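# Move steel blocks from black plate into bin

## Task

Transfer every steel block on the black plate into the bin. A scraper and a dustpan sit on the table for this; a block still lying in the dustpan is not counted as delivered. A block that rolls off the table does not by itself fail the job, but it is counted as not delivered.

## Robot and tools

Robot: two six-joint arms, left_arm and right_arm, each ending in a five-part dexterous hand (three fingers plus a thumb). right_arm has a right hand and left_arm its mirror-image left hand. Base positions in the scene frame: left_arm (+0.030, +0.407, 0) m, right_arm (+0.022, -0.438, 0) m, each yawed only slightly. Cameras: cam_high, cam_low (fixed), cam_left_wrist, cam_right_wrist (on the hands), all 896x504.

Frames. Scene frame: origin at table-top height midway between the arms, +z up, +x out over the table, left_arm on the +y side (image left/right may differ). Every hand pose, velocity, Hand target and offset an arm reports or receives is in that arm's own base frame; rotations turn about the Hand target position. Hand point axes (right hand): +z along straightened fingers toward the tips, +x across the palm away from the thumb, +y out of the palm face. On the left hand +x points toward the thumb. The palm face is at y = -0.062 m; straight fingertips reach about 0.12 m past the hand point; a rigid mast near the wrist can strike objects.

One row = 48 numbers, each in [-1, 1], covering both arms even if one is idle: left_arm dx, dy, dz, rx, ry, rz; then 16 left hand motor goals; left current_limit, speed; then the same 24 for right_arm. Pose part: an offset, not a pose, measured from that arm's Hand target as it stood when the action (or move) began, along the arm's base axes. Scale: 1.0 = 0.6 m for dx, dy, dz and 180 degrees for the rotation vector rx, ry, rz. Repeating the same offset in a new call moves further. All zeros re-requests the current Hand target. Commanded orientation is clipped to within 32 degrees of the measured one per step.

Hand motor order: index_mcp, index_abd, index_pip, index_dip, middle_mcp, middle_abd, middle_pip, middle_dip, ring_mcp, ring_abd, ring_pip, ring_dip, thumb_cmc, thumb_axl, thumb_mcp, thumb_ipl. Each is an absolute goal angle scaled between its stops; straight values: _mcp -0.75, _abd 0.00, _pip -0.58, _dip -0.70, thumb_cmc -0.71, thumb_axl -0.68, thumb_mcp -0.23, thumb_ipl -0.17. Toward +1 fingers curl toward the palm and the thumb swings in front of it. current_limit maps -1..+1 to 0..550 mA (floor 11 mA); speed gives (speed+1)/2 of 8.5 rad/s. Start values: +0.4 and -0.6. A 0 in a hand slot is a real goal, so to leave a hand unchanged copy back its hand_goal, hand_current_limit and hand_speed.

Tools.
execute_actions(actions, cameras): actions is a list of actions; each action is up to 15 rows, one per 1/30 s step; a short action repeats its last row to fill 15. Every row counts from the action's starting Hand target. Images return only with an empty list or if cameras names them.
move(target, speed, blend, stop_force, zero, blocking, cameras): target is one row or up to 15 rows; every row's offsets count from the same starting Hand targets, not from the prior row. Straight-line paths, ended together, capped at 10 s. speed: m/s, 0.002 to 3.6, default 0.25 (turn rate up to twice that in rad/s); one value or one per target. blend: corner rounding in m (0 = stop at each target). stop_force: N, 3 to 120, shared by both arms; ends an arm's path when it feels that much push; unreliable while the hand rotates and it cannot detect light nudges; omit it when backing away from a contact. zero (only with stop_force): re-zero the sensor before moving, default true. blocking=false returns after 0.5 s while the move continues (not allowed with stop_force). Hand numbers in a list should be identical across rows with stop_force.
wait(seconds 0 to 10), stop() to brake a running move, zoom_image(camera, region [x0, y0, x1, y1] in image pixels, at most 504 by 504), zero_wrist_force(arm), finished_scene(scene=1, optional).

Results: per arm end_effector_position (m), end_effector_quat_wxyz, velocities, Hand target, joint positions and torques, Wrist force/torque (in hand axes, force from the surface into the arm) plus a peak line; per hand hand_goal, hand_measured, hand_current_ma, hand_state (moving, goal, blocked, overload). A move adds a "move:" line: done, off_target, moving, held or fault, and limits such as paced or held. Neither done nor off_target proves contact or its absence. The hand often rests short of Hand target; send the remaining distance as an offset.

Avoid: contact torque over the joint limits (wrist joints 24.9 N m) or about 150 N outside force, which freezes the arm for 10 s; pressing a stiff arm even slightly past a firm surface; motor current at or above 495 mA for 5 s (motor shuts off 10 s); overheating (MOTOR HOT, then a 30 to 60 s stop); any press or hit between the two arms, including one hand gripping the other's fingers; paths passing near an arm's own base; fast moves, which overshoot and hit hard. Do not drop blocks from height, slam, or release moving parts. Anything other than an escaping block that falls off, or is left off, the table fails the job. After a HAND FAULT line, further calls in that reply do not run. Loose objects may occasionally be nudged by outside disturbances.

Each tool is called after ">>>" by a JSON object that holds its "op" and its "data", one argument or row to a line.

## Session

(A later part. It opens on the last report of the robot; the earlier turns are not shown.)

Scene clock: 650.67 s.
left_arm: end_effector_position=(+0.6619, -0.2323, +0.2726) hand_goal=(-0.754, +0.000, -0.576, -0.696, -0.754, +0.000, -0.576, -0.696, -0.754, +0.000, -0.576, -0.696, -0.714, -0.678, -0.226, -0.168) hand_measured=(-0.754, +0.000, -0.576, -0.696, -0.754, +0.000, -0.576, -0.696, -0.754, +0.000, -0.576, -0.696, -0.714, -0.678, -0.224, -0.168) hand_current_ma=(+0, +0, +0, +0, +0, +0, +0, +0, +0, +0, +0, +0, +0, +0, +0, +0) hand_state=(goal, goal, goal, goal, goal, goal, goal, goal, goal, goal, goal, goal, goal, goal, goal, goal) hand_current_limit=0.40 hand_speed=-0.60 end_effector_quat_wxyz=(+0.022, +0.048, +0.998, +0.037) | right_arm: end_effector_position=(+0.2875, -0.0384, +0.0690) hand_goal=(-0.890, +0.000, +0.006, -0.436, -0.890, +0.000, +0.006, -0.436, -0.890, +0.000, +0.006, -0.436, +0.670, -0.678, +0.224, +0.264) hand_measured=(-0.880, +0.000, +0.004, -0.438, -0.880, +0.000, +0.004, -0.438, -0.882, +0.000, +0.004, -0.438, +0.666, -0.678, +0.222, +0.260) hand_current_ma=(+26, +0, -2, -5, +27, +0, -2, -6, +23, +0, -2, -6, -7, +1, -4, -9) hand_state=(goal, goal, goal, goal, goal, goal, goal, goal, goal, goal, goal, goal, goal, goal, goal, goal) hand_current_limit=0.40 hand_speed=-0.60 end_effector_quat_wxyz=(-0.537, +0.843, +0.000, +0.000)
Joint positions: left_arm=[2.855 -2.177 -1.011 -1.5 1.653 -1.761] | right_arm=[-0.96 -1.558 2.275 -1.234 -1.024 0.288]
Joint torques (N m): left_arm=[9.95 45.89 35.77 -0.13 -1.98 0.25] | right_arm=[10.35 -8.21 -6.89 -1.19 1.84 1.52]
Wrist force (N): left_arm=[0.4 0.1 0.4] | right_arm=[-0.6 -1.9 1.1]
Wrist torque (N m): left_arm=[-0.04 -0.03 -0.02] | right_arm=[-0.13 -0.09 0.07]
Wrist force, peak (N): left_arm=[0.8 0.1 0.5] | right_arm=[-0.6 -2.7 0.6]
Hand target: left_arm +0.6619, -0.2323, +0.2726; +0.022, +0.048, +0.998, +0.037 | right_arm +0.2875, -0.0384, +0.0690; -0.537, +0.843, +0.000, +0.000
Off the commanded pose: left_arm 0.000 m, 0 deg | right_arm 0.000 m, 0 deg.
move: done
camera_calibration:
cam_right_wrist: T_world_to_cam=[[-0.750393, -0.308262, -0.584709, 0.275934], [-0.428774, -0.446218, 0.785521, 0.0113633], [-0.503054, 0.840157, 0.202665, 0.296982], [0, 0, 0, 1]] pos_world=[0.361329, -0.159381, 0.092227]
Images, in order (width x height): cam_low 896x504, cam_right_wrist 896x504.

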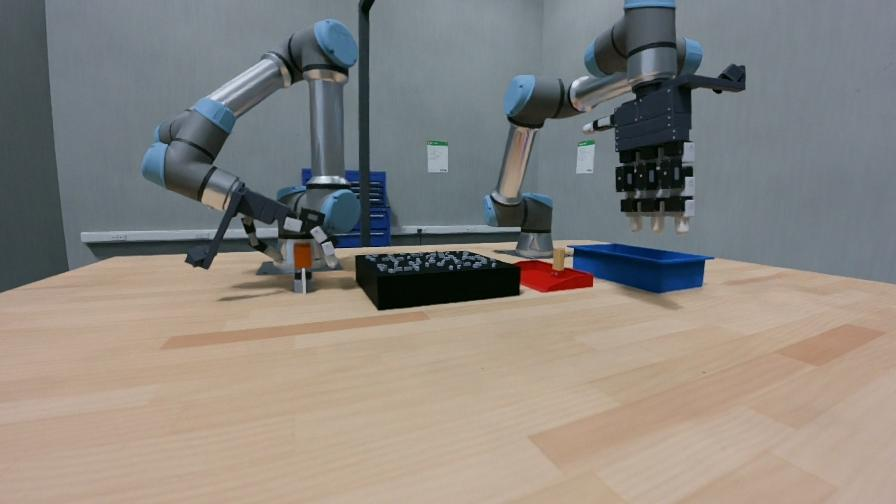

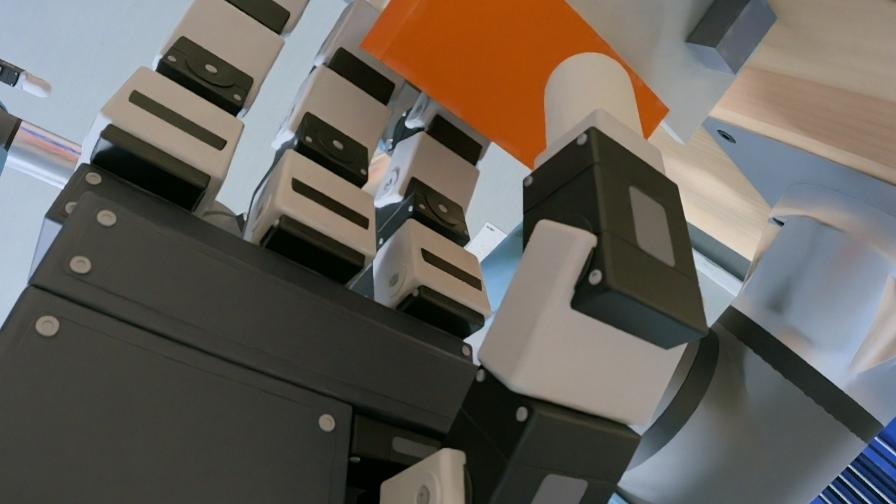

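>>> {"op": "move", "data": {
  "target": [0,0,0,0,0,0,-0.754,0,-0.576,-0.696,-0.754,0,-0.576,-0.696,-0.754,0,-0.576,-0.696,-0.714,-0.678,-0.226,-0.168,0.4,-0.6,0,0,-0.0333,0,0,0,-0.89,0,0.007,-0.435,-0.89,0,0.007,-0.435,-0.89,0,0.007,-0.435,0.671,-0.678,0.225,0.265,0.4,-0.6],
  "speed": 0.05,
  "stop_force": 8
}}

>>> {"op": "move", "data": {
  "target": [0,0,0,0,0,0,-0.754,0,-0.576,-0.696,-0.754,0,-0.576,-0.696,-0.754,0,-0.576,-0.696,-0.714,-0.678,-0.226,-0.168,0.4,-0.6,0,0,0,0,0,0,-0.89,0,0.299,-0.435,-0.89,0,0.299,-0.435,-0.89,0,0.299,-0.435,0.671,-0.678,0.472,0.135,0.4,-0.8],
  "cameras": ["cam_low","cam_high","cam_right_wrist"]
}}

>>> {"op": "zoom_image", "data": {
  "camera": "cam_low",
  "region": [230, 190, 370, 310]
}}

Scene clock: 667.57 s.
left_arm: end_effector_position=(+0.6619, -0.2323, +0.2726) hand_goal=(-0.754, +0.000, -0.576, -0.696, -0.754, +0.000, -0.576, -0.696, -0.754, +0.000, -0.576, -0.696, -0.714, -0.678, -0.226, -0.168) hand_measured=(-0.754, +0.000, -0.576, -0.696, -0.754, +0.000, -0.576, -0.696, -0.754, +0.000, -0.576, -0.696, -0.714, -0.678, -0.224, -0.168) hand_current_ma=(+0, +0, +0, +0, +0, +0, +0, +0, +0, +0, +0, +0, +0, +0, +0, +0) hand_state=(goal, goal, goal, goal, goal, goal, goal, goal, goal, goal, goal, goal, goal, goal, goal, goal) hand_current_limit=0.40 hand_speed=-0.60 end_effector_quat_wxyz=(+0.022, +0.048, +0.998, +0.037) | right_arm: end_effector_position=(+0.2875, -0.0384, +0.0490) hand_goal=(-0.890, +0.000, +0.006, -0.436, -0.890, +0.000, +0.006, -0.436, -0.890, +0.000, +0.006, -0.436, +0.670, -0.678, +0.224, +0.264) hand_measured=(-0.880, +0.000, +0.004, -0.438, -0.880, +0.000, +0.004, -0.438, -0.882, +0.000, +0.004, -0.438, +0.666, -0.678, +0.222, +0.260) hand_current_ma=(+26, +0, -2, -5, +27, +0, -2, -6, +23, +0, -2, -6, -7, +1, -4, -9) hand_state=(goal, goal, goal, goal, goal, goal, goal, goal, goal, goal, goal, goal, goal, goal, goal, goal) hand_current_limit=0.40 hand_speed=-0.60 end_effector_quat_wxyz=(-0.537, +0.843, +0.000, +0.000)
Joint positions: left_arm=[2.855 -2.177 -1.011 -1.5 1.653 -1.761] | right_arm=[-0.96 -1.515 2.3 -1.302 -1.024 0.288]
Joint torques (N m): left_arm=[9.76 45.62 35.49 -0.01 -2 -0.52] | right_arm=[-3.3 -9.04 -4.79 -1.08 0.71 1.42]
Wrist force (N): left_arm=[0.5 0.0 0.3] | right_arm=[-0.9 -2.0 1.0]
Wrist torque (N m): left_arm=[-0.03 -0.05 -0.01] | right_arm=[-0.15 -0.05 0.05]
Wrist force, peak (N): left_arm=[0.7 0.1 0.4] | right_arm=[-0.8 -2.1 1.1]
Hand target: left_arm +0.6619, -0.2323, +0.2726; +0.022, +0.048, +0.998, +0.037 | right_arm +0.2875, -0.0384, +0.0490; -0.537, +0.843, +0.000, +0.000
Off the commanded pose: left_arm 0.000 m, 0 deg | right_arm 0.000 m, 0 deg.
move: done

Scene clock: 668.30 s.
left_arm: end_effector_position=(+0.6619, -0.2323, +0.2726) hand_goal=(-0.754, +0.000, -0.576, -0.696, -0.754, +0.000, -0.576, -0.696, -0.754, +0.000, -0.576, -0.696, -0.714, -0.678, -0.226, -0.168) hand_measured=(-0.754, +0.000, -0.576, -0.696, -0.754, +0.000, -0.576, -0.696, -0.754, +0.000, -0.576, -0.696, -0.714, -0.678, -0.224, -0.168) hand_current_ma=(+0, +0, +0, +0, +0, +0, +0, +0, +0, +0, +0, +0, +0, +0, +0, +0) hand_state=(goal, goal, goal, goal, goal, goal, goal, goal, goal, goal, goal, goal, goal, goal, goal, goal) hand_current_limit=0.40 hand_speed=-0.60 end_effector_quat_wxyz=(+0.022, +0.048, +0.998, +0.037) | right_arm: end_effector_position=(+0.2875, -0.0384, +0.0490) hand_goal=(-0.890, +0.000, +0.298, -0.436, -0.890, +0.000, +0.298, -0.436, -0.890, +0.000, +0.298, -0.436, +0.670, -0.678, +0.472, +0.134) hand_measured=(-0.880, +0.000, +0.296, -0.438, -0.880, +0.000, +0.296, -0.438, -0.882, +0.000, +0.296, -0.438, +0.666, -0.678, +0.464, +0.136) hand_current_ma=(+26, +0, -4, -5, +27, +0, -4, -6, +23, +0, -4, -6, -7, +1, -28, +3) hand_state=(goal, goal, goal, goal, goal, goal, goal, goal, goal, goal, goal, goal, goal, goal, goal, goal) hand_current_limit=0.40 hand_speed=-0.80 end_effector_quat_wxyz=(-0.537, +0.843, +0.000, +0.000)
Joint positions: left_arm=[2.855 -2.177 -1.011 -1.5 1.653 -1.761] | right_arm=[-0.96 -1.515 2.3 -1.302 -1.024 0.288]
Joint torques (N m): left_arm=[10.93 45.65 34.71 0.05 -2.02 -0.84] | right_arm=[-2.75 -8.43 -5.19 -0.9 1.85 1.51]
Wrist force (N): left_arm=[0.5 0.1 0.3] | right_arm=[-0.5 -1.9 1.0]
Wrist torque (N m): left_arm=[-0.03 -0.05 -0.02] | right_arm=[-0.14 -0.09 0.07]
Wrist force, peak (N): left_arm=[0.5 0.1 0.5] | right_arm=[-0.5 -2.1 1.1]
Hand target: left_arm +0.6619, -0.2323, +0.2726; +0.022, +0.048, +0.998, +0.037 | right_arm +0.2875, -0.0384, +0.0490; -0.537, +0.843, +0.000, +0.000
Off the commanded pose: left_arm 0.000 m, 0 deg | right_arm 0.000 m, 0 deg.
move: done
camera_calibration:
cam_right_wrist: T_world_to_cam=[[-0.750393, -0.308262, -0.584709, 0.264298], [-0.428774, -0.446218, 0.785521, 0.0269951], [-0.503054, 0.840157, 0.202665, 0.301015], [0, 0, 0, 1]] pos_world=[0.361329, -0.159381, 0.072327]
Images, in order (width x height): cam_high 896x504, cam_low 896x504, cam_right_wrist 896x504.

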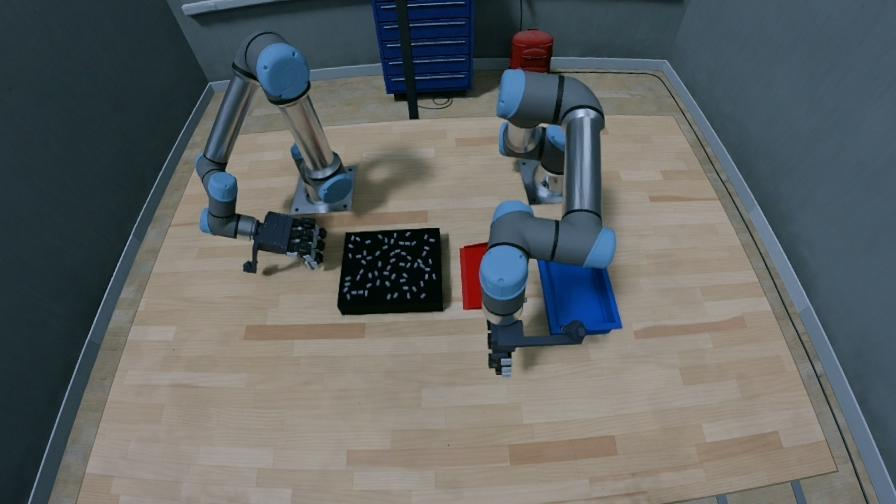

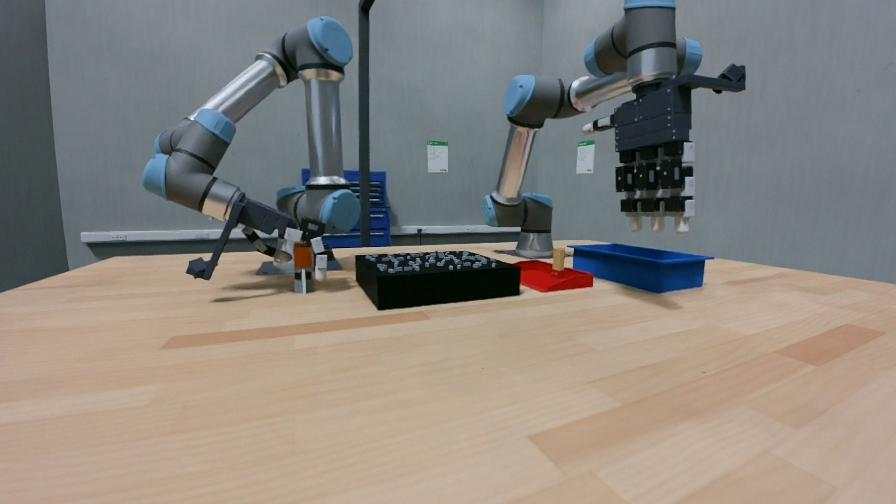

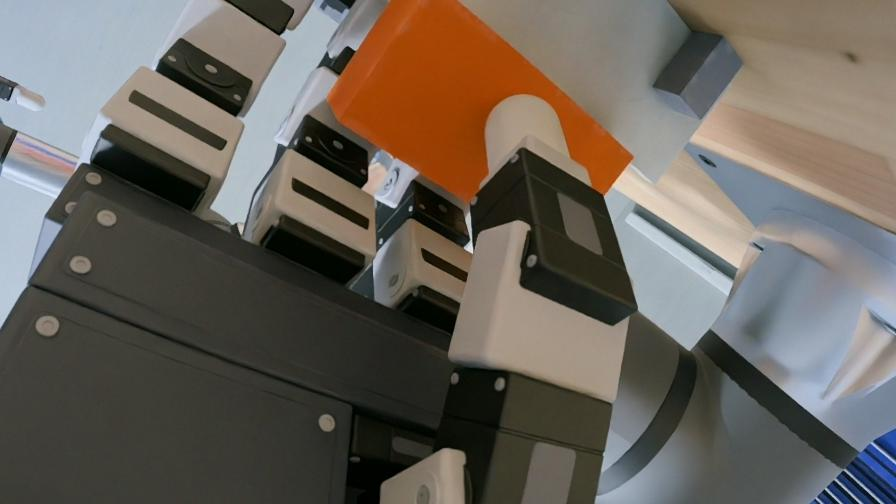

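Scaled by 3.600 from the camera's 896x504 image, which has a finer 1280x720 frame.

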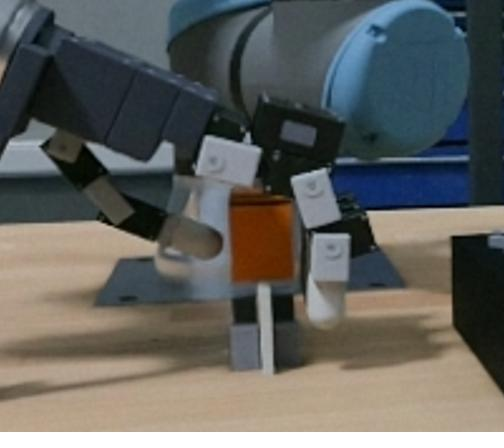

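>>> {"op": "move", "data": {
  "target": [0,0,0,0,0,0,-0.754,0,-0.576,-0.696,-0.754,0,-0.576,-0.696,-0.754,0,-0.576,-0.696,-0.714,-0.678,-0.226,-0.168,0.4,-0.6,0,0,0,0,0,0,-0.849,0,0.591,-0.29,-0.849,0,0.591,-0.29,-0.89,0,0.4,-0.29,0.671,-0.678,0.674,0.211,0.4,-0.85],
  "cameras": ["cam_low","cam_high","cam_right_wrist"]
}}

>>> {"op": "zoom_image", "data": {
  "camera": "cam_low",
  "region": [230, 190, 370, 310]
}}

Scene clock: 676.83 s.
left_arm: end_effector_position=(+0.6619, -0.2323, +0.2726) hand_goal=(-0.754, +0.000, -0.576, -0.696, -0.754, +0.000, -0.576, -0.696, -0.754, +0.000, -0.576, -0.696, -0.714, -0.678, -0.226, -0.168) hand_measured=(-0.754, +0.000, -0.576, -0.696, -0.754, +0.000, -0.576, -0.696, -0.754, +0.000, -0.576, -0.696, -0.714, -0.678, -0.224, -0.168) hand_current_ma=(+0, +0, +0, +0, +0, +0, +0, +0, +0, +0, +0, +0, +0, +0, +0, +0) hand_state=(goal, goal, goal, goal, goal, goal, goal, goal, goal, goal, goal, goal, goal, goal, goal, goal) hand_current_limit=0.40 hand_speed=-0.60 end_effector_quat_wxyz=(+0.022, +0.048, +0.998, +0.037) | right_arm: end_effector_position=(+0.2875, -0.0384, +0.0490) hand_goal=(-0.850, +0.000, +0.590, -0.290, -0.850, +0.000, +0.590, -0.290, -0.890, +0.000, +0.400, -0.290, +0.670, -0.678, +0.674, +0.210) hand_measured=(-0.884, +0.000, +0.362, -0.334, -0.890, +0.000, +0.376, -0.336, -0.882, +0.000, +0.398, -0.294, +0.668, -0.678, +0.496, +0.200) hand_current_ma=(-119, +0, -385, -154, -143, +0, -385, -159, +23, +0, -5, -7, -4, +1, -385, -37) hand_state=(blocked, goal, blocked, blocked, blocked, goal, blocked, blocked, goal, goal, goal, goal, goal, goal, blocked, goal) hand_current_limit=0.40 hand_speed=-0.85 end_effector_quat_wxyz=(-0.537, +0.843, +0.000, +0.000)
Joint positions: left_arm=[2.855 -2.177 -1.011 -1.5 1.653 -1.761] | right_arm=[-0.96 -1.515 2.3 -1.302 -1.024 0.288]
Joint torques (N m): left_arm=[10.03 46.73 34.55 0 -1.89 -1.38] | right_arm=[-3.25 -10.5 -6.95 -0.25 1.54 1.44]
Wrist force (N): left_arm=[0.6 0.1 0.3] | right_arm=[-0.5 -1.7 3.3]
Wrist torque (N m): left_arm=[-0.03 -0.06 -0.01] | right_arm=[-0.14 -0.17 0.06]
Wrist force, peak (N): left_arm=[0.6 0.0 0.5] | right_arm=[-0.5 -1.7 3.3]
Hand target: left_arm +0.6619, -0.2323, +0.2726; +0.022, +0.048, +0.998, +0.037 | right_arm +0.2875, -0.0384, +0.0490; -0.537, +0.843, +0.000, +0.000
Off the commanded pose: left_arm 0.000 m, 0 deg | right_arm 0.000 m, 0 deg.
move: done
camera_calibration:
cam_right_wrist: T_world_to_cam=[[-0.750393, -0.308262, -0.584709, 0.264298], [-0.428774, -0.446218, 0.785521, 0.0269951], [-0.503054, 0.840157, 0.202665, 0.301015], [0, 0, 0, 1]] pos_world=[0.361329, -0.159381, 0.072327]
Images, in order (width x height): cam_high 896x504, cam_low 896x504, cam_right_wrist 896x504.

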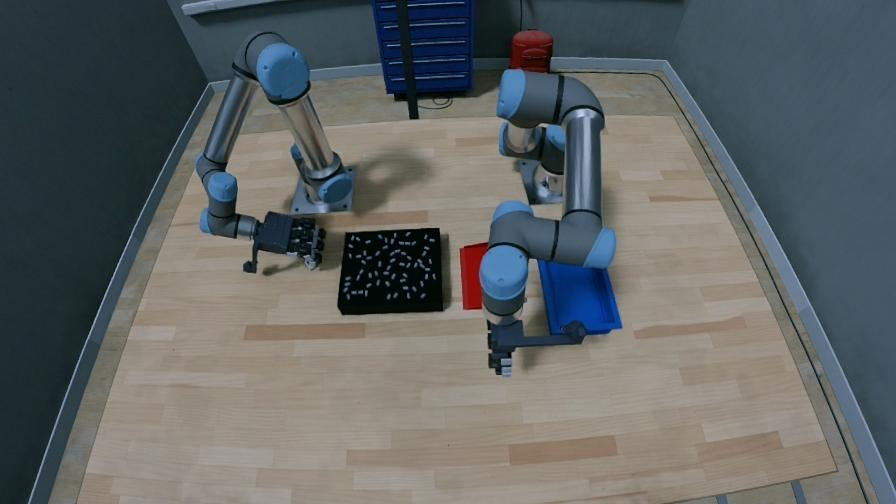

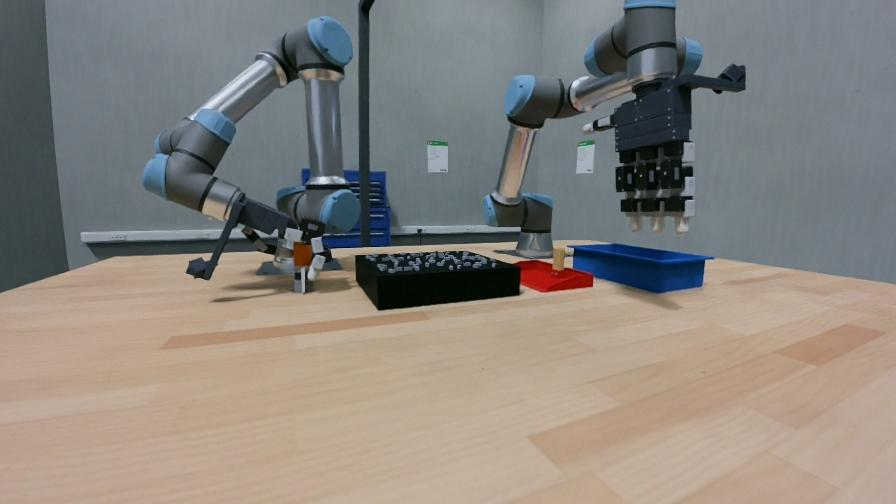

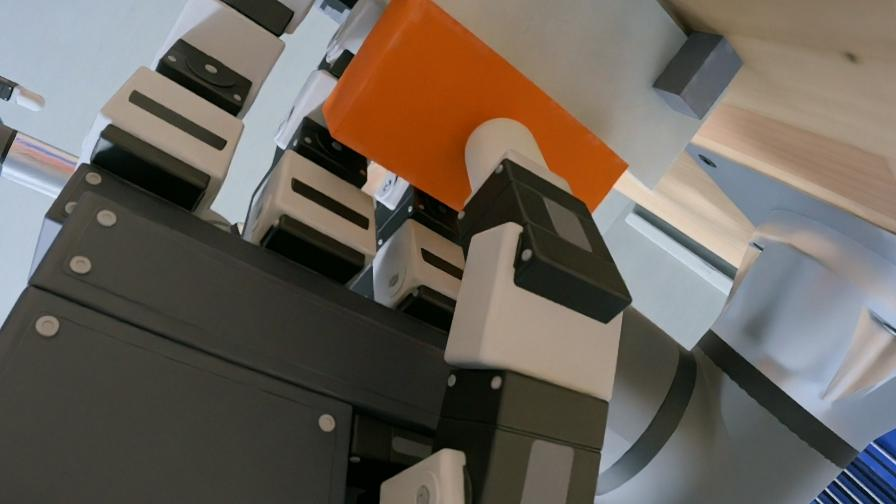

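Scaled by 3.600 from the camera's 896x504 image, which has a finer 1280x720 frame.

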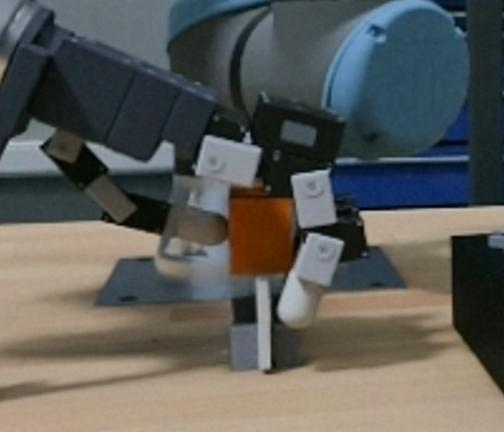

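>>> {"op": "move", "data": {
  "target": [0,0,0,0,0,0,-0.754,0,-0.576,-0.696,-0.754,0,-0.576,-0.696,-0.754,0,-0.576,-0.696,-0.714,-0.678,-0.226,-0.168,0.4,-0.6,0,0,0.05,0,0,0,-0.849,0,0.591,-0.29,-0.849,0,0.591,-0.29,-0.89,0,0.4,-0.29,0.671,-0.678,0.674,0.211,0.5,-0.85],
  "cameras": ["cam_low","cam_high","cam_right_wrist"],
  "speed": 0.04
}}

>>> {"op": "zoom_image", "data": {
  "camera": "cam_low",
  "region": [230, 190, 370, 310]
}}

Scene clock: 686.07 s.
left_arm: end_effector_position=(+0.6619, -0.2323, +0.2726) hand_goal=(-0.754, +0.000, -0.576, -0.696, -0.754, +0.000, -0.576, -0.696, -0.754, +0.000, -0.576, -0.696, -0.714, -0.678, -0.226, -0.168) hand_measured=(-0.754, +0.000, -0.576, -0.696, -0.754, +0.000, -0.576, -0.696, -0.754, +0.000, -0.576, -0.696, -0.714, -0.678, -0.224, -0.168) hand_current_ma=(+0, +0, +0, +0, +0, +0, +0, +0, +0, +0, +0, +0, +0, +0, +0, +0) hand_state=(goal, goal, goal, goal, goal, goal, goal, goal, goal, goal, goal, goal, goal, goal, goal, goal) hand_current_limit=0.40 hand_speed=-0.60 end_effector_quat_wxyz=(+0.022, +0.048, +0.998, +0.037) | right_arm: end_effector_position=(+0.2875, -0.0384, +0.0790) hand_goal=(-0.850, +0.000, +0.590, -0.290, -0.850, +0.000, +0.590, -0.290, -0.890, +0.000, +0.400, -0.290, +0.670, -0.678, +0.674, +0.210) hand_measured=(-0.888, +0.004, +0.370, -0.334, -0.890, +0.000, +0.398, -0.334, -0.882, +0.000, +0.398, -0.294, +0.668, -0.682, +0.504, +0.208) hand_current_ma=(-136, +9, -412, -150, -147, +0, -412, -149, +23, +0, -5, -7, -6, -10, -413, -4) hand_state=(blocked, goal, blocked, blocked, blocked, goal, blocked, blocked, goal, goal, goal, goal, goal, goal, blocked, goal) hand_current_limit=0.50 hand_speed=-0.85 end_effector_quat_wxyz=(-0.537, +0.843, +0.000, +0.000)
Joint positions: left_arm=[2.855 -2.177 -1.011 -1.5 1.653 -1.761] | right_arm=[-0.96 -1.577 2.261 -1.201 -1.024 0.288]
Joint torques (N m): left_arm=[9.26 46.9 35.28 -0.2 -1.96 -2.35] | right_arm=[-0.26 -27.2 -21.62 2.01 -0.23 -1.57]
Wrist force (N): left_arm=[0.5 0.2 0.4] | right_arm=[-0.9 -0.8 1.3]
Wrist torque (N m): left_arm=[-0.03 -0.04 -0.02] | right_arm=[-0.09 -0.03 0.02]
Wrist force, peak (N): left_arm=[0.7 0.1 0.4] | right_arm=[-0.6 -1.6 3.4]
Hand target: left_arm +0.6619, -0.2323, +0.2726; +0.022, +0.048, +0.998, +0.037 | right_arm +0.2875, -0.0384, +0.0790; -0.537, +0.843, +0.000, +0.000
Off the commanded pose: left_arm 0.000 m, 0 deg | right_arm 0.000 m, 0 deg.
move: done
camera_calibration:
cam_right_wrist: T_world_to_cam=[[-0.750393, -0.308262, -0.584709, 0.281812], [-0.428774, -0.446218, 0.785521, 0.0035527], [-0.503054, 0.840157, 0.202665, 0.294871], [0, 0, 0, 1]] pos_world=[0.361329, -0.159281, 0.102227]
Images, in order (width x height): cam_high 896x504, cam_low 896x504, cam_right_wrist 896x504.

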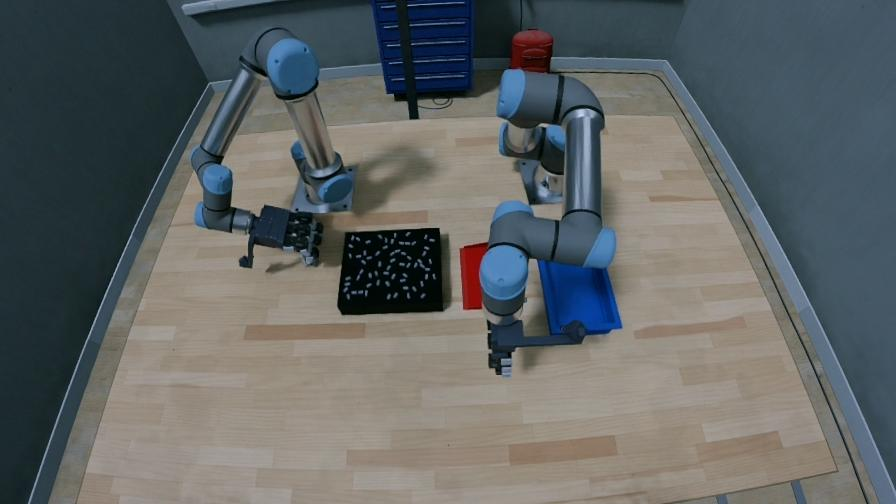

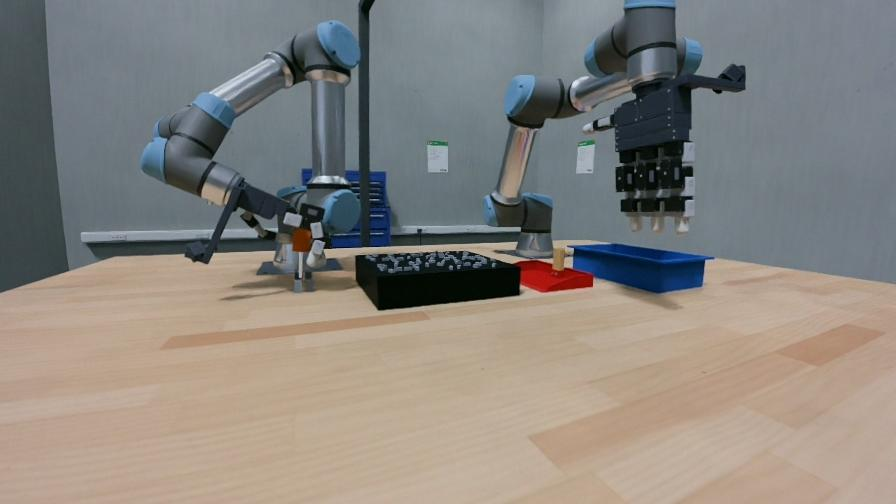

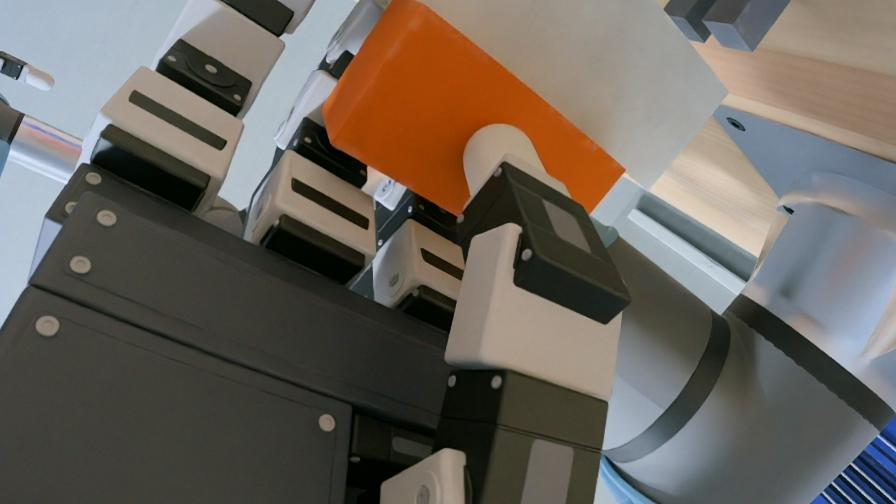

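Scaled by 3.600 from the camera's 896x504 image, which has a finer 1280x720 frame.

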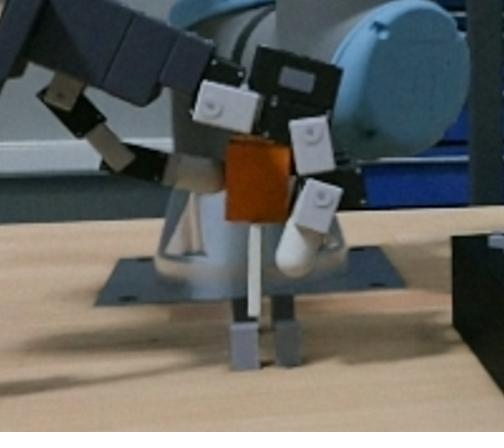

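>>> {"op": "zoom_image", "data": {
  "camera": "cam_low",
  "region": [560, 230, 730, 300]
}}

>>> {"op": "zoom_image", "data": {
  "camera": "cam_high",
  "region": [525, 225, 635, 345]
}}

Scaled by 2.965 from the camera's 896x504 image, which has a finer 1280x720 frame.

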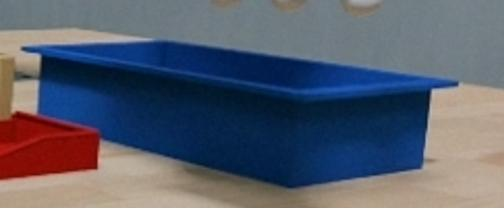

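Scaled by 4.200 from the camera's 896x504 image, which has a finer 1280x720 frame.

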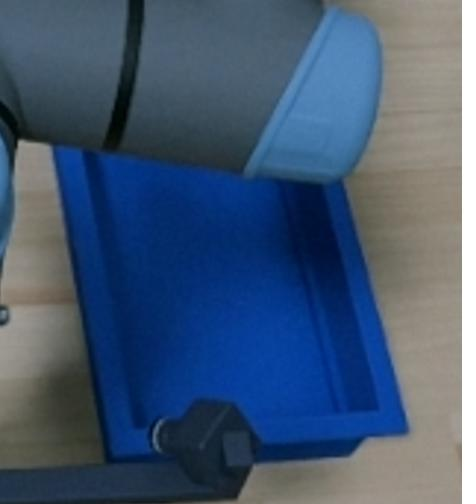

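>>> {"op": "move", "data": {
  "target": [
    [-0.5898,-0.0603,-0.0377,-0.0068,0.0296,-0.484,-0.685,0,-0.576,-0.696,-0.685,0,-0.576,-0.696,-0.685,0,-0.576,-0.696,-0.714,-0.678,-0.226,-0.168,0.4,-0.6,0,0,0,0,0,0,-0.849,0,0.591,-0.29,-0.849,0,0.591,-0.29,-0.89,0,0.4,-0.29,0.671,-0.678,0.674,0.211,0.5,-0.85]
  ],
  "cameras": ["cam_low","cam_high","cam_left_wrist"],
  "speed": 0.25
}}

Scene clock: 1034.47 s.
left_arm: end_effector_position=(+0.3081, -0.2685, +0.2500) hand_goal=(-0.686, +0.000, -0.576, -0.696, -0.686, +0.000, -0.576, -0.696, -0.686, +0.000, -0.576, -0.696, -0.714, -0.678, -0.226, -0.168) hand_measured=(-0.688, +0.000, -0.576, -0.696, -0.688, +0.000, -0.576, -0.696, -0.688, +0.000, -0.576, -0.696, -0.714, -0.678, -0.224, -0.168) hand_current_ma=(+0, +0, +0, +0, +0, +0, +0, +0, +0, +0, +0, +0, +0, +0, +0, +0) hand_state=(goal, goal, goal, goal, goal, goal, goal, goal, goal, goal, goal, goal, goal, goal, goal, goal) hand_current_limit=0.40 hand_speed=-0.60 end_effector_quat_wxyz=(+0.000, +0.723, +0.691, +0.000) | right_arm: end_effector_position=(+0.2875, -0.0384, +0.0790) hand_goal=(-0.850, +0.000, +0.590, -0.290, -0.850, +0.000, +0.590, -0.290, -0.890, +0.000, +0.400, -0.290, +0.670, -0.678, +0.674, +0.210) hand_measured=(-0.888, +0.004, +0.370, -0.334, -0.890, +0.000, +0.398, -0.334, -0.882, +0.000, +0.398, -0.294, +0.668, -0.682, +0.504, +0.208) hand_current_ma=(-136, +9, -413, -150, -147, +0, -413, -149, +23, +0, -5, -7, -6, -10, -413, -4) hand_state=(blocked, goal, blocked, blocked, blocked, goal, blocked, blocked, goal, goal, goal, goal, goal, goal, blocked, goal) hand_current_limit=0.50 hand_speed=-0.85 end_effector_quat_wxyz=(-0.537, +0.843, +0.000, +0.000)
Joint positions: left_arm=[2.604 -1.222 -2.131 -1.36 1.572 -0.492] | right_arm=[-0.96 -1.578 2.261 -1.201 -1.024 0.288]
Joint torques (N m): left_arm=[-7.82 16.77 13.33 -0.21 -2.11 2.9] | right_arm=[-13.12 -26.63 -22.24 1.88 -0.75 -1.7]
Motor temperatures (°C): left_arm=[31 38 36 30 39 38] | right_arm=[31 36 38 44 39 42]
Wrist force (N): left_arm=[0.2 0.2 0.2] | right_arm=[-0.9 -0.8 1.3]
Wrist torque (N m): left_arm=[0.03 -0.01 -0.05] | right_arm=[-0.09 -0.03 0.01]
Wrist force, peak (N): left_arm=[-0.5 1.2 0.4] | right_arm=[-1.0 -1.1 1.6]
Hand target: left_arm +0.3081, -0.2685, +0.2500; +0.000, +0.723, +0.691, +0.000 | right_arm +0.2875, -0.0384, +0.0790; -0.537, +0.843, +0.000, +0.000
Off the commanded pose: left_arm 0.000 m, 0 deg | right_arm 0.000 m, 0 deg.
move: done
camera_calibration:
cam_left_wrist: T_world_to_cam=[[-0.683774, -0.729681, -0.00425945, -0.0137228], [-0.514141, 0.477636, 0.712406, 0.065889], [-0.517795, 0.489315, -0.701755, 0.593722], [0, 0, 0, 1]] pos_world=[0.331919, -0.332001, 0.369649]
Images, in order (width x height): cam_high 896x504, cam_low 896x504, cam_left_wrist 896x504.

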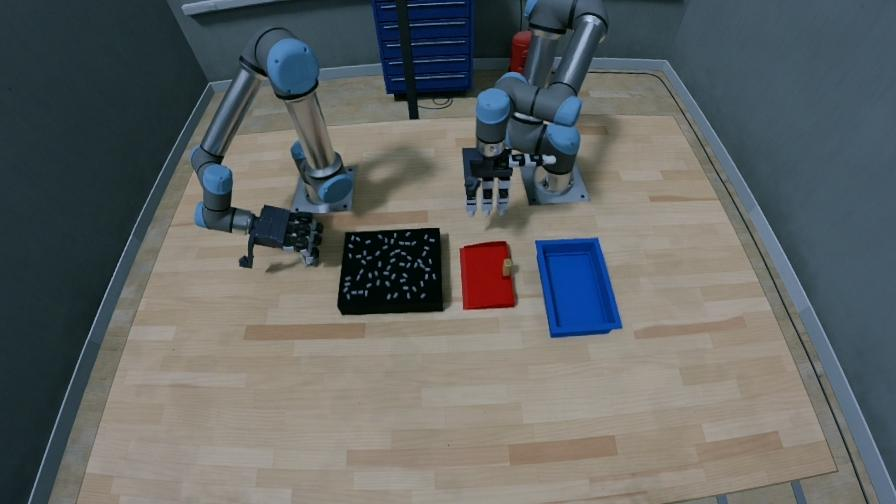

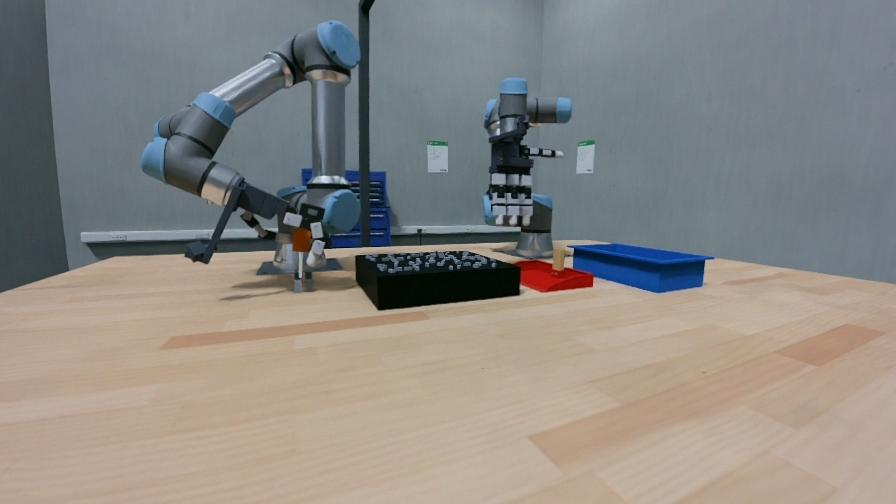

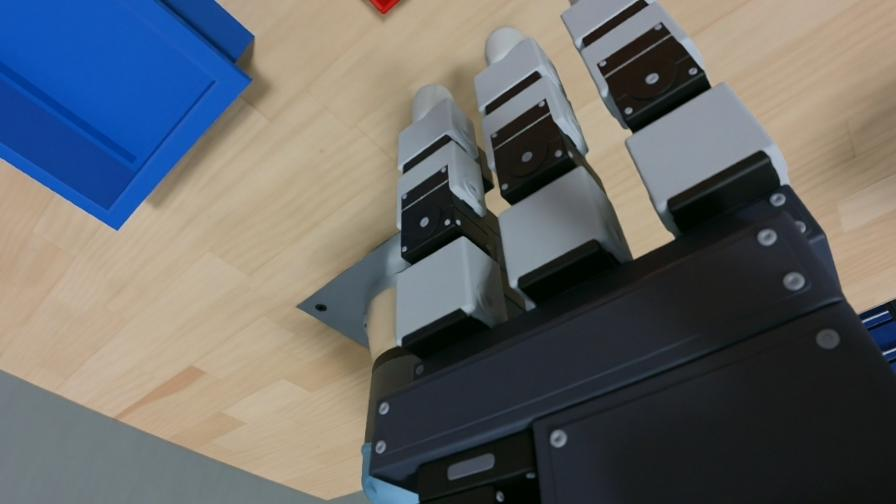

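>>> {"op": "move", "data": {
  "target": [0,0,-0.1933,0,0,0,-0.685,0,-0.576,-0.696,-0.685,0,-0.576,-0.696,-0.685,0,-0.576,-0.696,-0.714,-0.678,-0.226,-0.168,0.4,-0.6,0,0,0,0,0,0,-0.849,0,0.591,-0.29,-0.849,0,0.591,-0.29,-0.89,0,0.4,-0.29,0.671,-0.678,0.674,0.211,0.5,-0.85],
  "cameras": ["cam_low","cam_high"],
  "speed": 0.12,
  "stop_force": 8
}}

>>> {"op": "zoom_image", "data": {
  "camera": "cam_high",
  "region": [430, 150, 630, 320]
}}

>>> {"op": "zoom_image", "data": {
  "camera": "cam_low",
  "region": [470, 180, 600, 310]
}}

Scene clock: 1044.90 s.
left_arm: end_effector_position=(+0.3081, -0.2685, +0.1340) hand_goal=(-0.686, +0.000, -0.576, -0.696, -0.686, +0.000, -0.576, -0.696, -0.686, +0.000, -0.576, -0.696, -0.714, -0.678, -0.226, -0.168) hand_measured=(-0.688, +0.000, -0.576, -0.696, -0.688, +0.000, -0.576, -0.696, -0.688, +0.000, -0.576, -0.696, -0.714, -0.678, -0.224, -0.168) hand_current_ma=(+0, +0, +0, +0, +0, +0, +0, +0, +0, +0, +0, +0, +0, +0, +1, +0) hand_state=(goal, goal, goal, goal, goal, goal, goal, goal, goal, goal, goal, goal, goal, goal, goal, goal) hand_current_limit=0.40 hand_speed=-0.60 end_effector_quat_wxyz=(+0.000, +0.723, +0.691, +0.000) | right_arm: end_effector_position=(+0.2875, -0.0384, +0.0790) hand_goal=(-0.850, +0.000, +0.590, -0.290, -0.850, +0.000, +0.590, -0.290, -0.890, +0.000, +0.400, -0.290, +0.670, -0.678, +0.674, +0.210) hand_measured=(-0.888, +0.004, +0.370, -0.334, -0.890, +0.000, +0.398, -0.334, -0.882, +0.000, +0.398, -0.294, +0.668, -0.682, +0.504, +0.208) hand_current_ma=(-136, +9, -413, -150, -147, +0, -413, -149, +23, +0, -5, -7, -6, -10, -413, -4) hand_state=(blocked, goal, blocked, blocked, blocked, goal, blocked, blocked, goal, goal, goal, goal, goal, goal, blocked, goal) hand_current_limit=0.50 hand_speed=-0.85 end_effector_quat_wxyz=(-0.537, +0.843, +0.000, +0.000)
Joint positions: left_arm=[2.604 -1.357 -2.363 -0.994 1.572 -0.491] | right_arm=[-0.96 -1.578 2.261 -1.201 -1.024 0.288]
Joint torques (N m): left_arm=[-7.82 5.5 10.24 5.31 2.56 -2.74] | right_arm=[-13.02 -26.91 -21.6 2 -0.74 -1.7]
Wrist force (N): left_arm=[0.4 0.2 0.2] | right_arm=[-0.6 -0.9 1.3]
Wrist torque (N m): left_arm=[0.00 -0.03 -0.01] | right_arm=[-0.10 -0.06 0.04]
Wrist force, peak (N): left_arm=[0.4 0.0 0.9] | right_arm=[-0.9 -1.1 1.5]
Hand target: left_arm +0.3081, -0.2685, +0.1340; +0.000, +0.723, +0.691, +0.000 | right_arm +0.2875, -0.0384, +0.0790; -0.537, +0.843, +0.000, +0.000
Off the commanded pose: left_arm 0.000 m, 0 deg | right_arm 0.000 m, 0 deg.
move: done
Images, in order (width x height): cam_high 896x504, cam_low 896x504.

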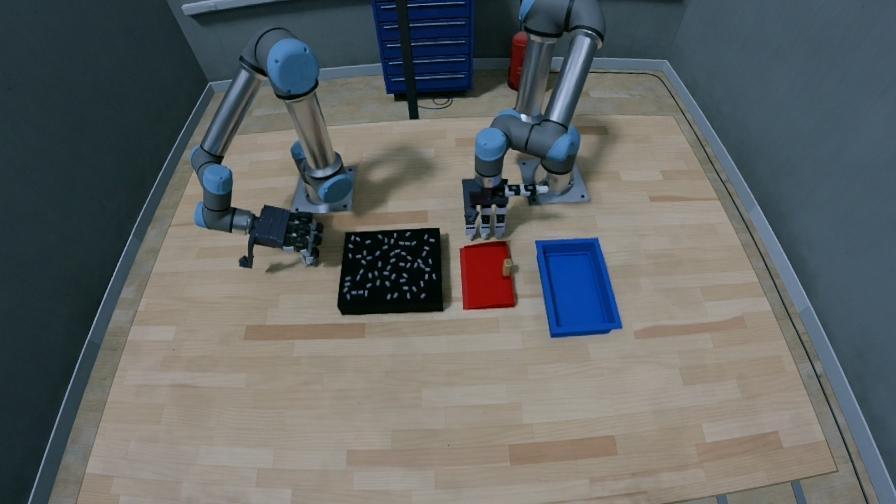

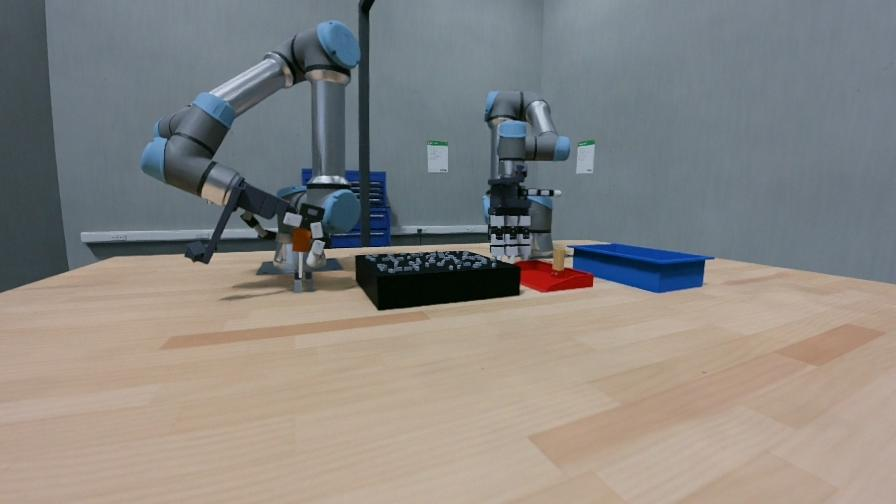

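Scaled by 2.520 from the camera's 896x504 image, which has a finer 1280x720 frame.

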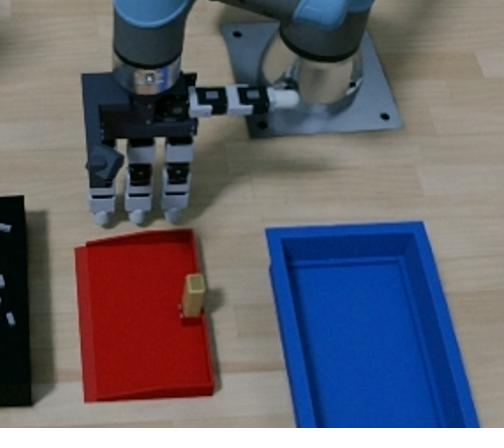

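Scaled by 3.877 from the camera's 896x504 image, which has a finer 1280x720 frame.

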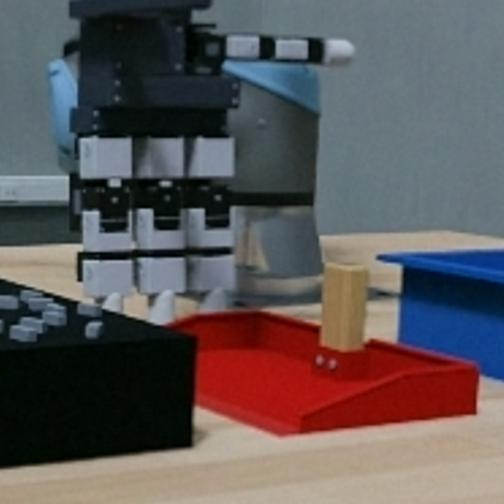

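>>> {"op": "move", "data": {
  "target": [0.5245,-0.0242,0,0,0,0,-0.685,0,-0.576,-0.696,-0.685,0,-0.576,-0.696,-0.685,0,-0.576,-0.696,-0.714,-0.678,-0.226,-0.168,0.4,-0.6,0,0,0,0,0,0,-0.849,0,0.591,-0.29,-0.849,0,0.591,-0.29,-0.89,0,0.4,-0.29,0.671,-0.678,0.674,0.211,0.5,-0.85],
  "cameras": ["cam_low","cam_high","cam_left_wrist"],
  "speed": 0.08,
  "stop_force": 20
}}

>>> {"op": "zoom_image", "data": {
  "camera": "cam_high",
  "region": [430, 150, 630, 380]
}}

Scene clock: 1057.63 s.
left_arm: end_effector_position=(+0.6228, -0.2830, +0.1340) hand_goal=(-0.686, +0.000, -0.576, -0.696, -0.686, +0.000, -0.576, -0.696, -0.686, +0.000, -0.576, -0.696, -0.714, -0.678, -0.226, -0.168) hand_measured=(-0.698, +0.000, -0.582, -0.698, -0.700, +0.000, -0.582, -0.698, -0.696, +0.000, -0.580, -0.696, -0.714, -0.678, -0.224, -0.168) hand_current_ma=(-6, +0, -1, +0, -7, +0, -2, +0, -4, +0, -1, +0, +0, +0, +1, +0) hand_state=(goal, goal, goal, goal, goal, goal, goal, goal, goal, goal, goal, goal, goal, goal, goal, goal) hand_current_limit=0.40 hand_speed=-0.60 end_effector_quat_wxyz=(+0.000, +0.723, +0.691, +0.000) | right_arm: end_effector_position=(+0.2875, -0.0384, +0.0790) hand_goal=(-0.850, +0.000, +0.590, -0.290, -0.850, +0.000, +0.590, -0.290, -0.890, +0.000, +0.400, -0.290, +0.670, -0.678, +0.674, +0.210) hand_measured=(-0.888, +0.004, +0.370, -0.334, -0.890, +0.000, +0.398, -0.334, -0.882, +0.000, +0.398, -0.294, +0.668, -0.682, +0.504, +0.208) hand_current_ma=(-136, +9, -413, -150, -147, +0, -413, -149, +23, +0, -5, -7, -6, -10, -413, -4) hand_state=(blocked, goal, blocked, blocked, blocked, goal, blocked, blocked, goal, goal, goal, goal, goal, goal, blocked, goal) hand_current_limit=0.50 hand_speed=-0.85 end_effector_quat_wxyz=(-0.537, +0.843, +0.000, +0.000)
Joint positions: left_arm=[2.847 -1.957 -1.698 -1.058 1.572 -0.248] | right_arm=[-0.96 -1.578 2.261 -1.201 -1.024 0.288]
Joint torques (N m): left_arm=[11.32 32.96 32.66 0.42 2.57 3.09] | right_arm=[-12.98 -27.48 -21.52 1.87 -0.67 -1.66]
Wrist force (N): left_arm=[0.5 -2.0 -1.0] | right_arm=[-0.6 -0.8 1.3]
Wrist torque (N m): left_arm=[0.25 -0.10 0.01] | right_arm=[-0.09 -0.06 0.04]
Wrist force, peak (N): left_arm=[0.4 -2.6 -2.3] | right_arm=[-1.0 -1.1 1.5]
Hand target: left_arm +0.6228, -0.2830, +0.1340; +0.000, +0.723, +0.691, +0.000 | right_arm +0.2875, -0.0384, +0.0790; -0.537, +0.843, +0.000, +0.000
Off the commanded pose: left_arm 0.000 m, 0 deg | right_arm 0.000 m, 0 deg.
move: done
camera_calibration:
cam_left_wrist: T_world_to_cam=[[-0.68392, -0.729545, -0.00425876, 0.190387], [-0.514048, 0.477741, 0.712403, 0.317227], [-0.517695, 0.489416, -0.701758, 0.682332], [0, 0, 0, 1]] pos_world=[0.646519, -0.346601, 0.253649]
Images, in order (width x height): cam_high 896x504, cam_low 896x504, cam_left_wrist 896x504.

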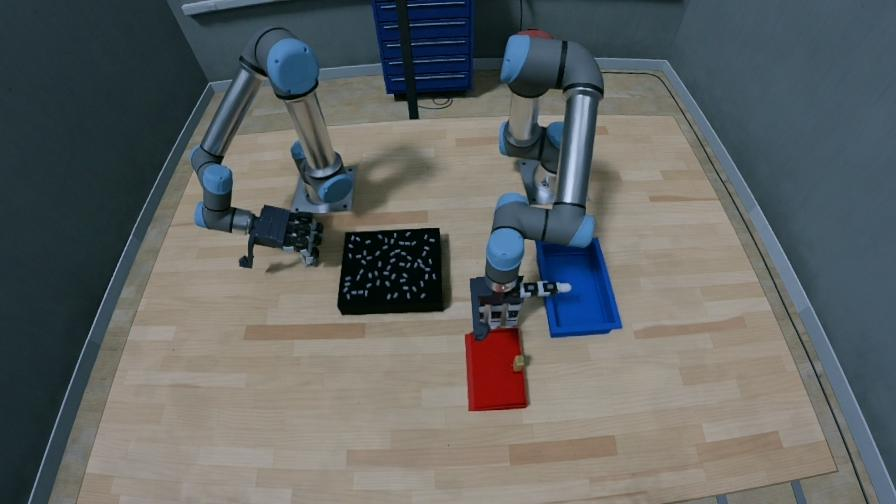

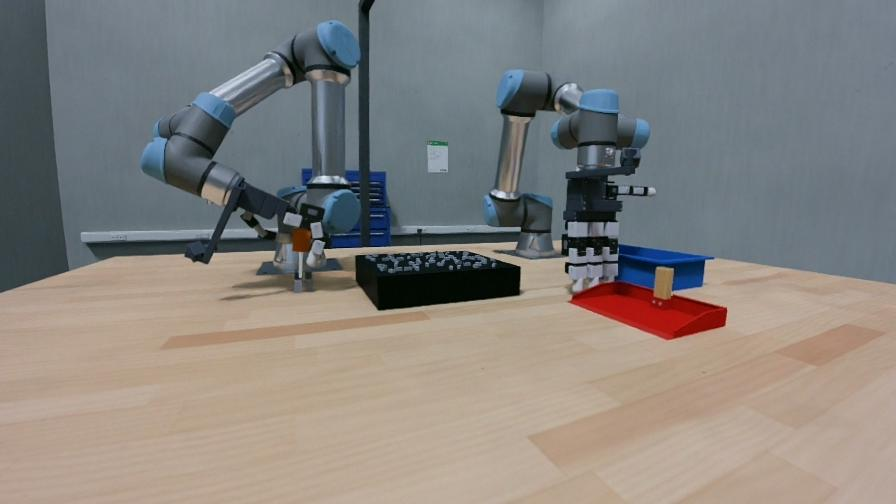

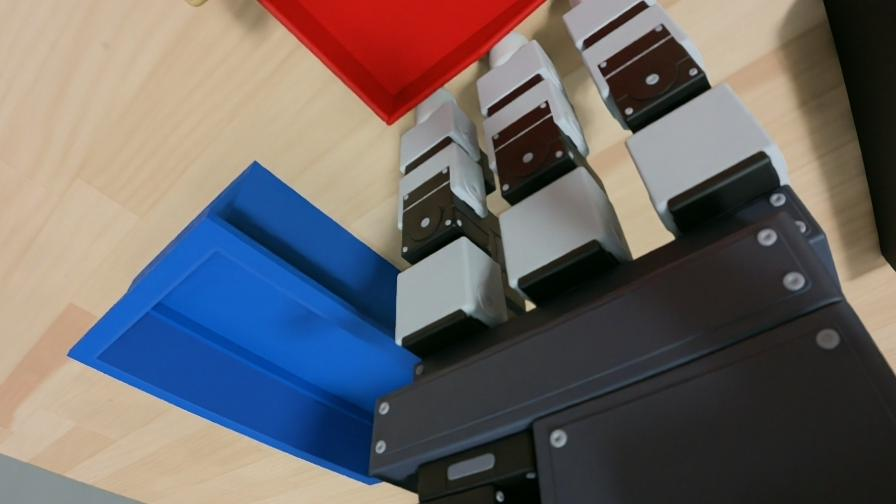

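Scaled by 2.191 from the camera's 896x504 image, which has a finer 1280x720 frame.

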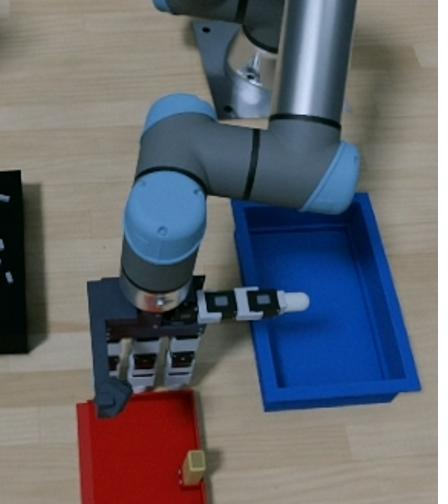

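>>> {"op": "zoom_image", "data": {
  "camera": "cam_left_wrist",
  "region": [50, 130, 450, 500]
}}

Scaled by 1.260 from the camera's 896x504 image, which has a finer 1280x720 frame.

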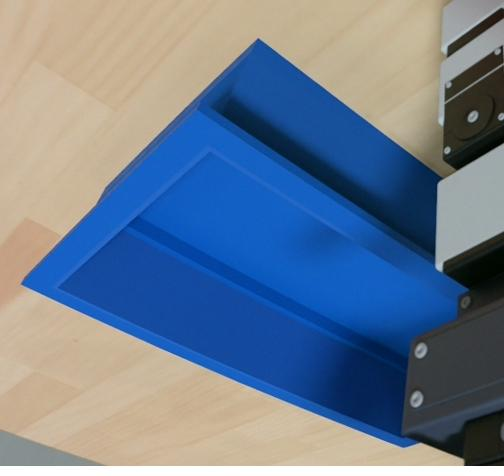

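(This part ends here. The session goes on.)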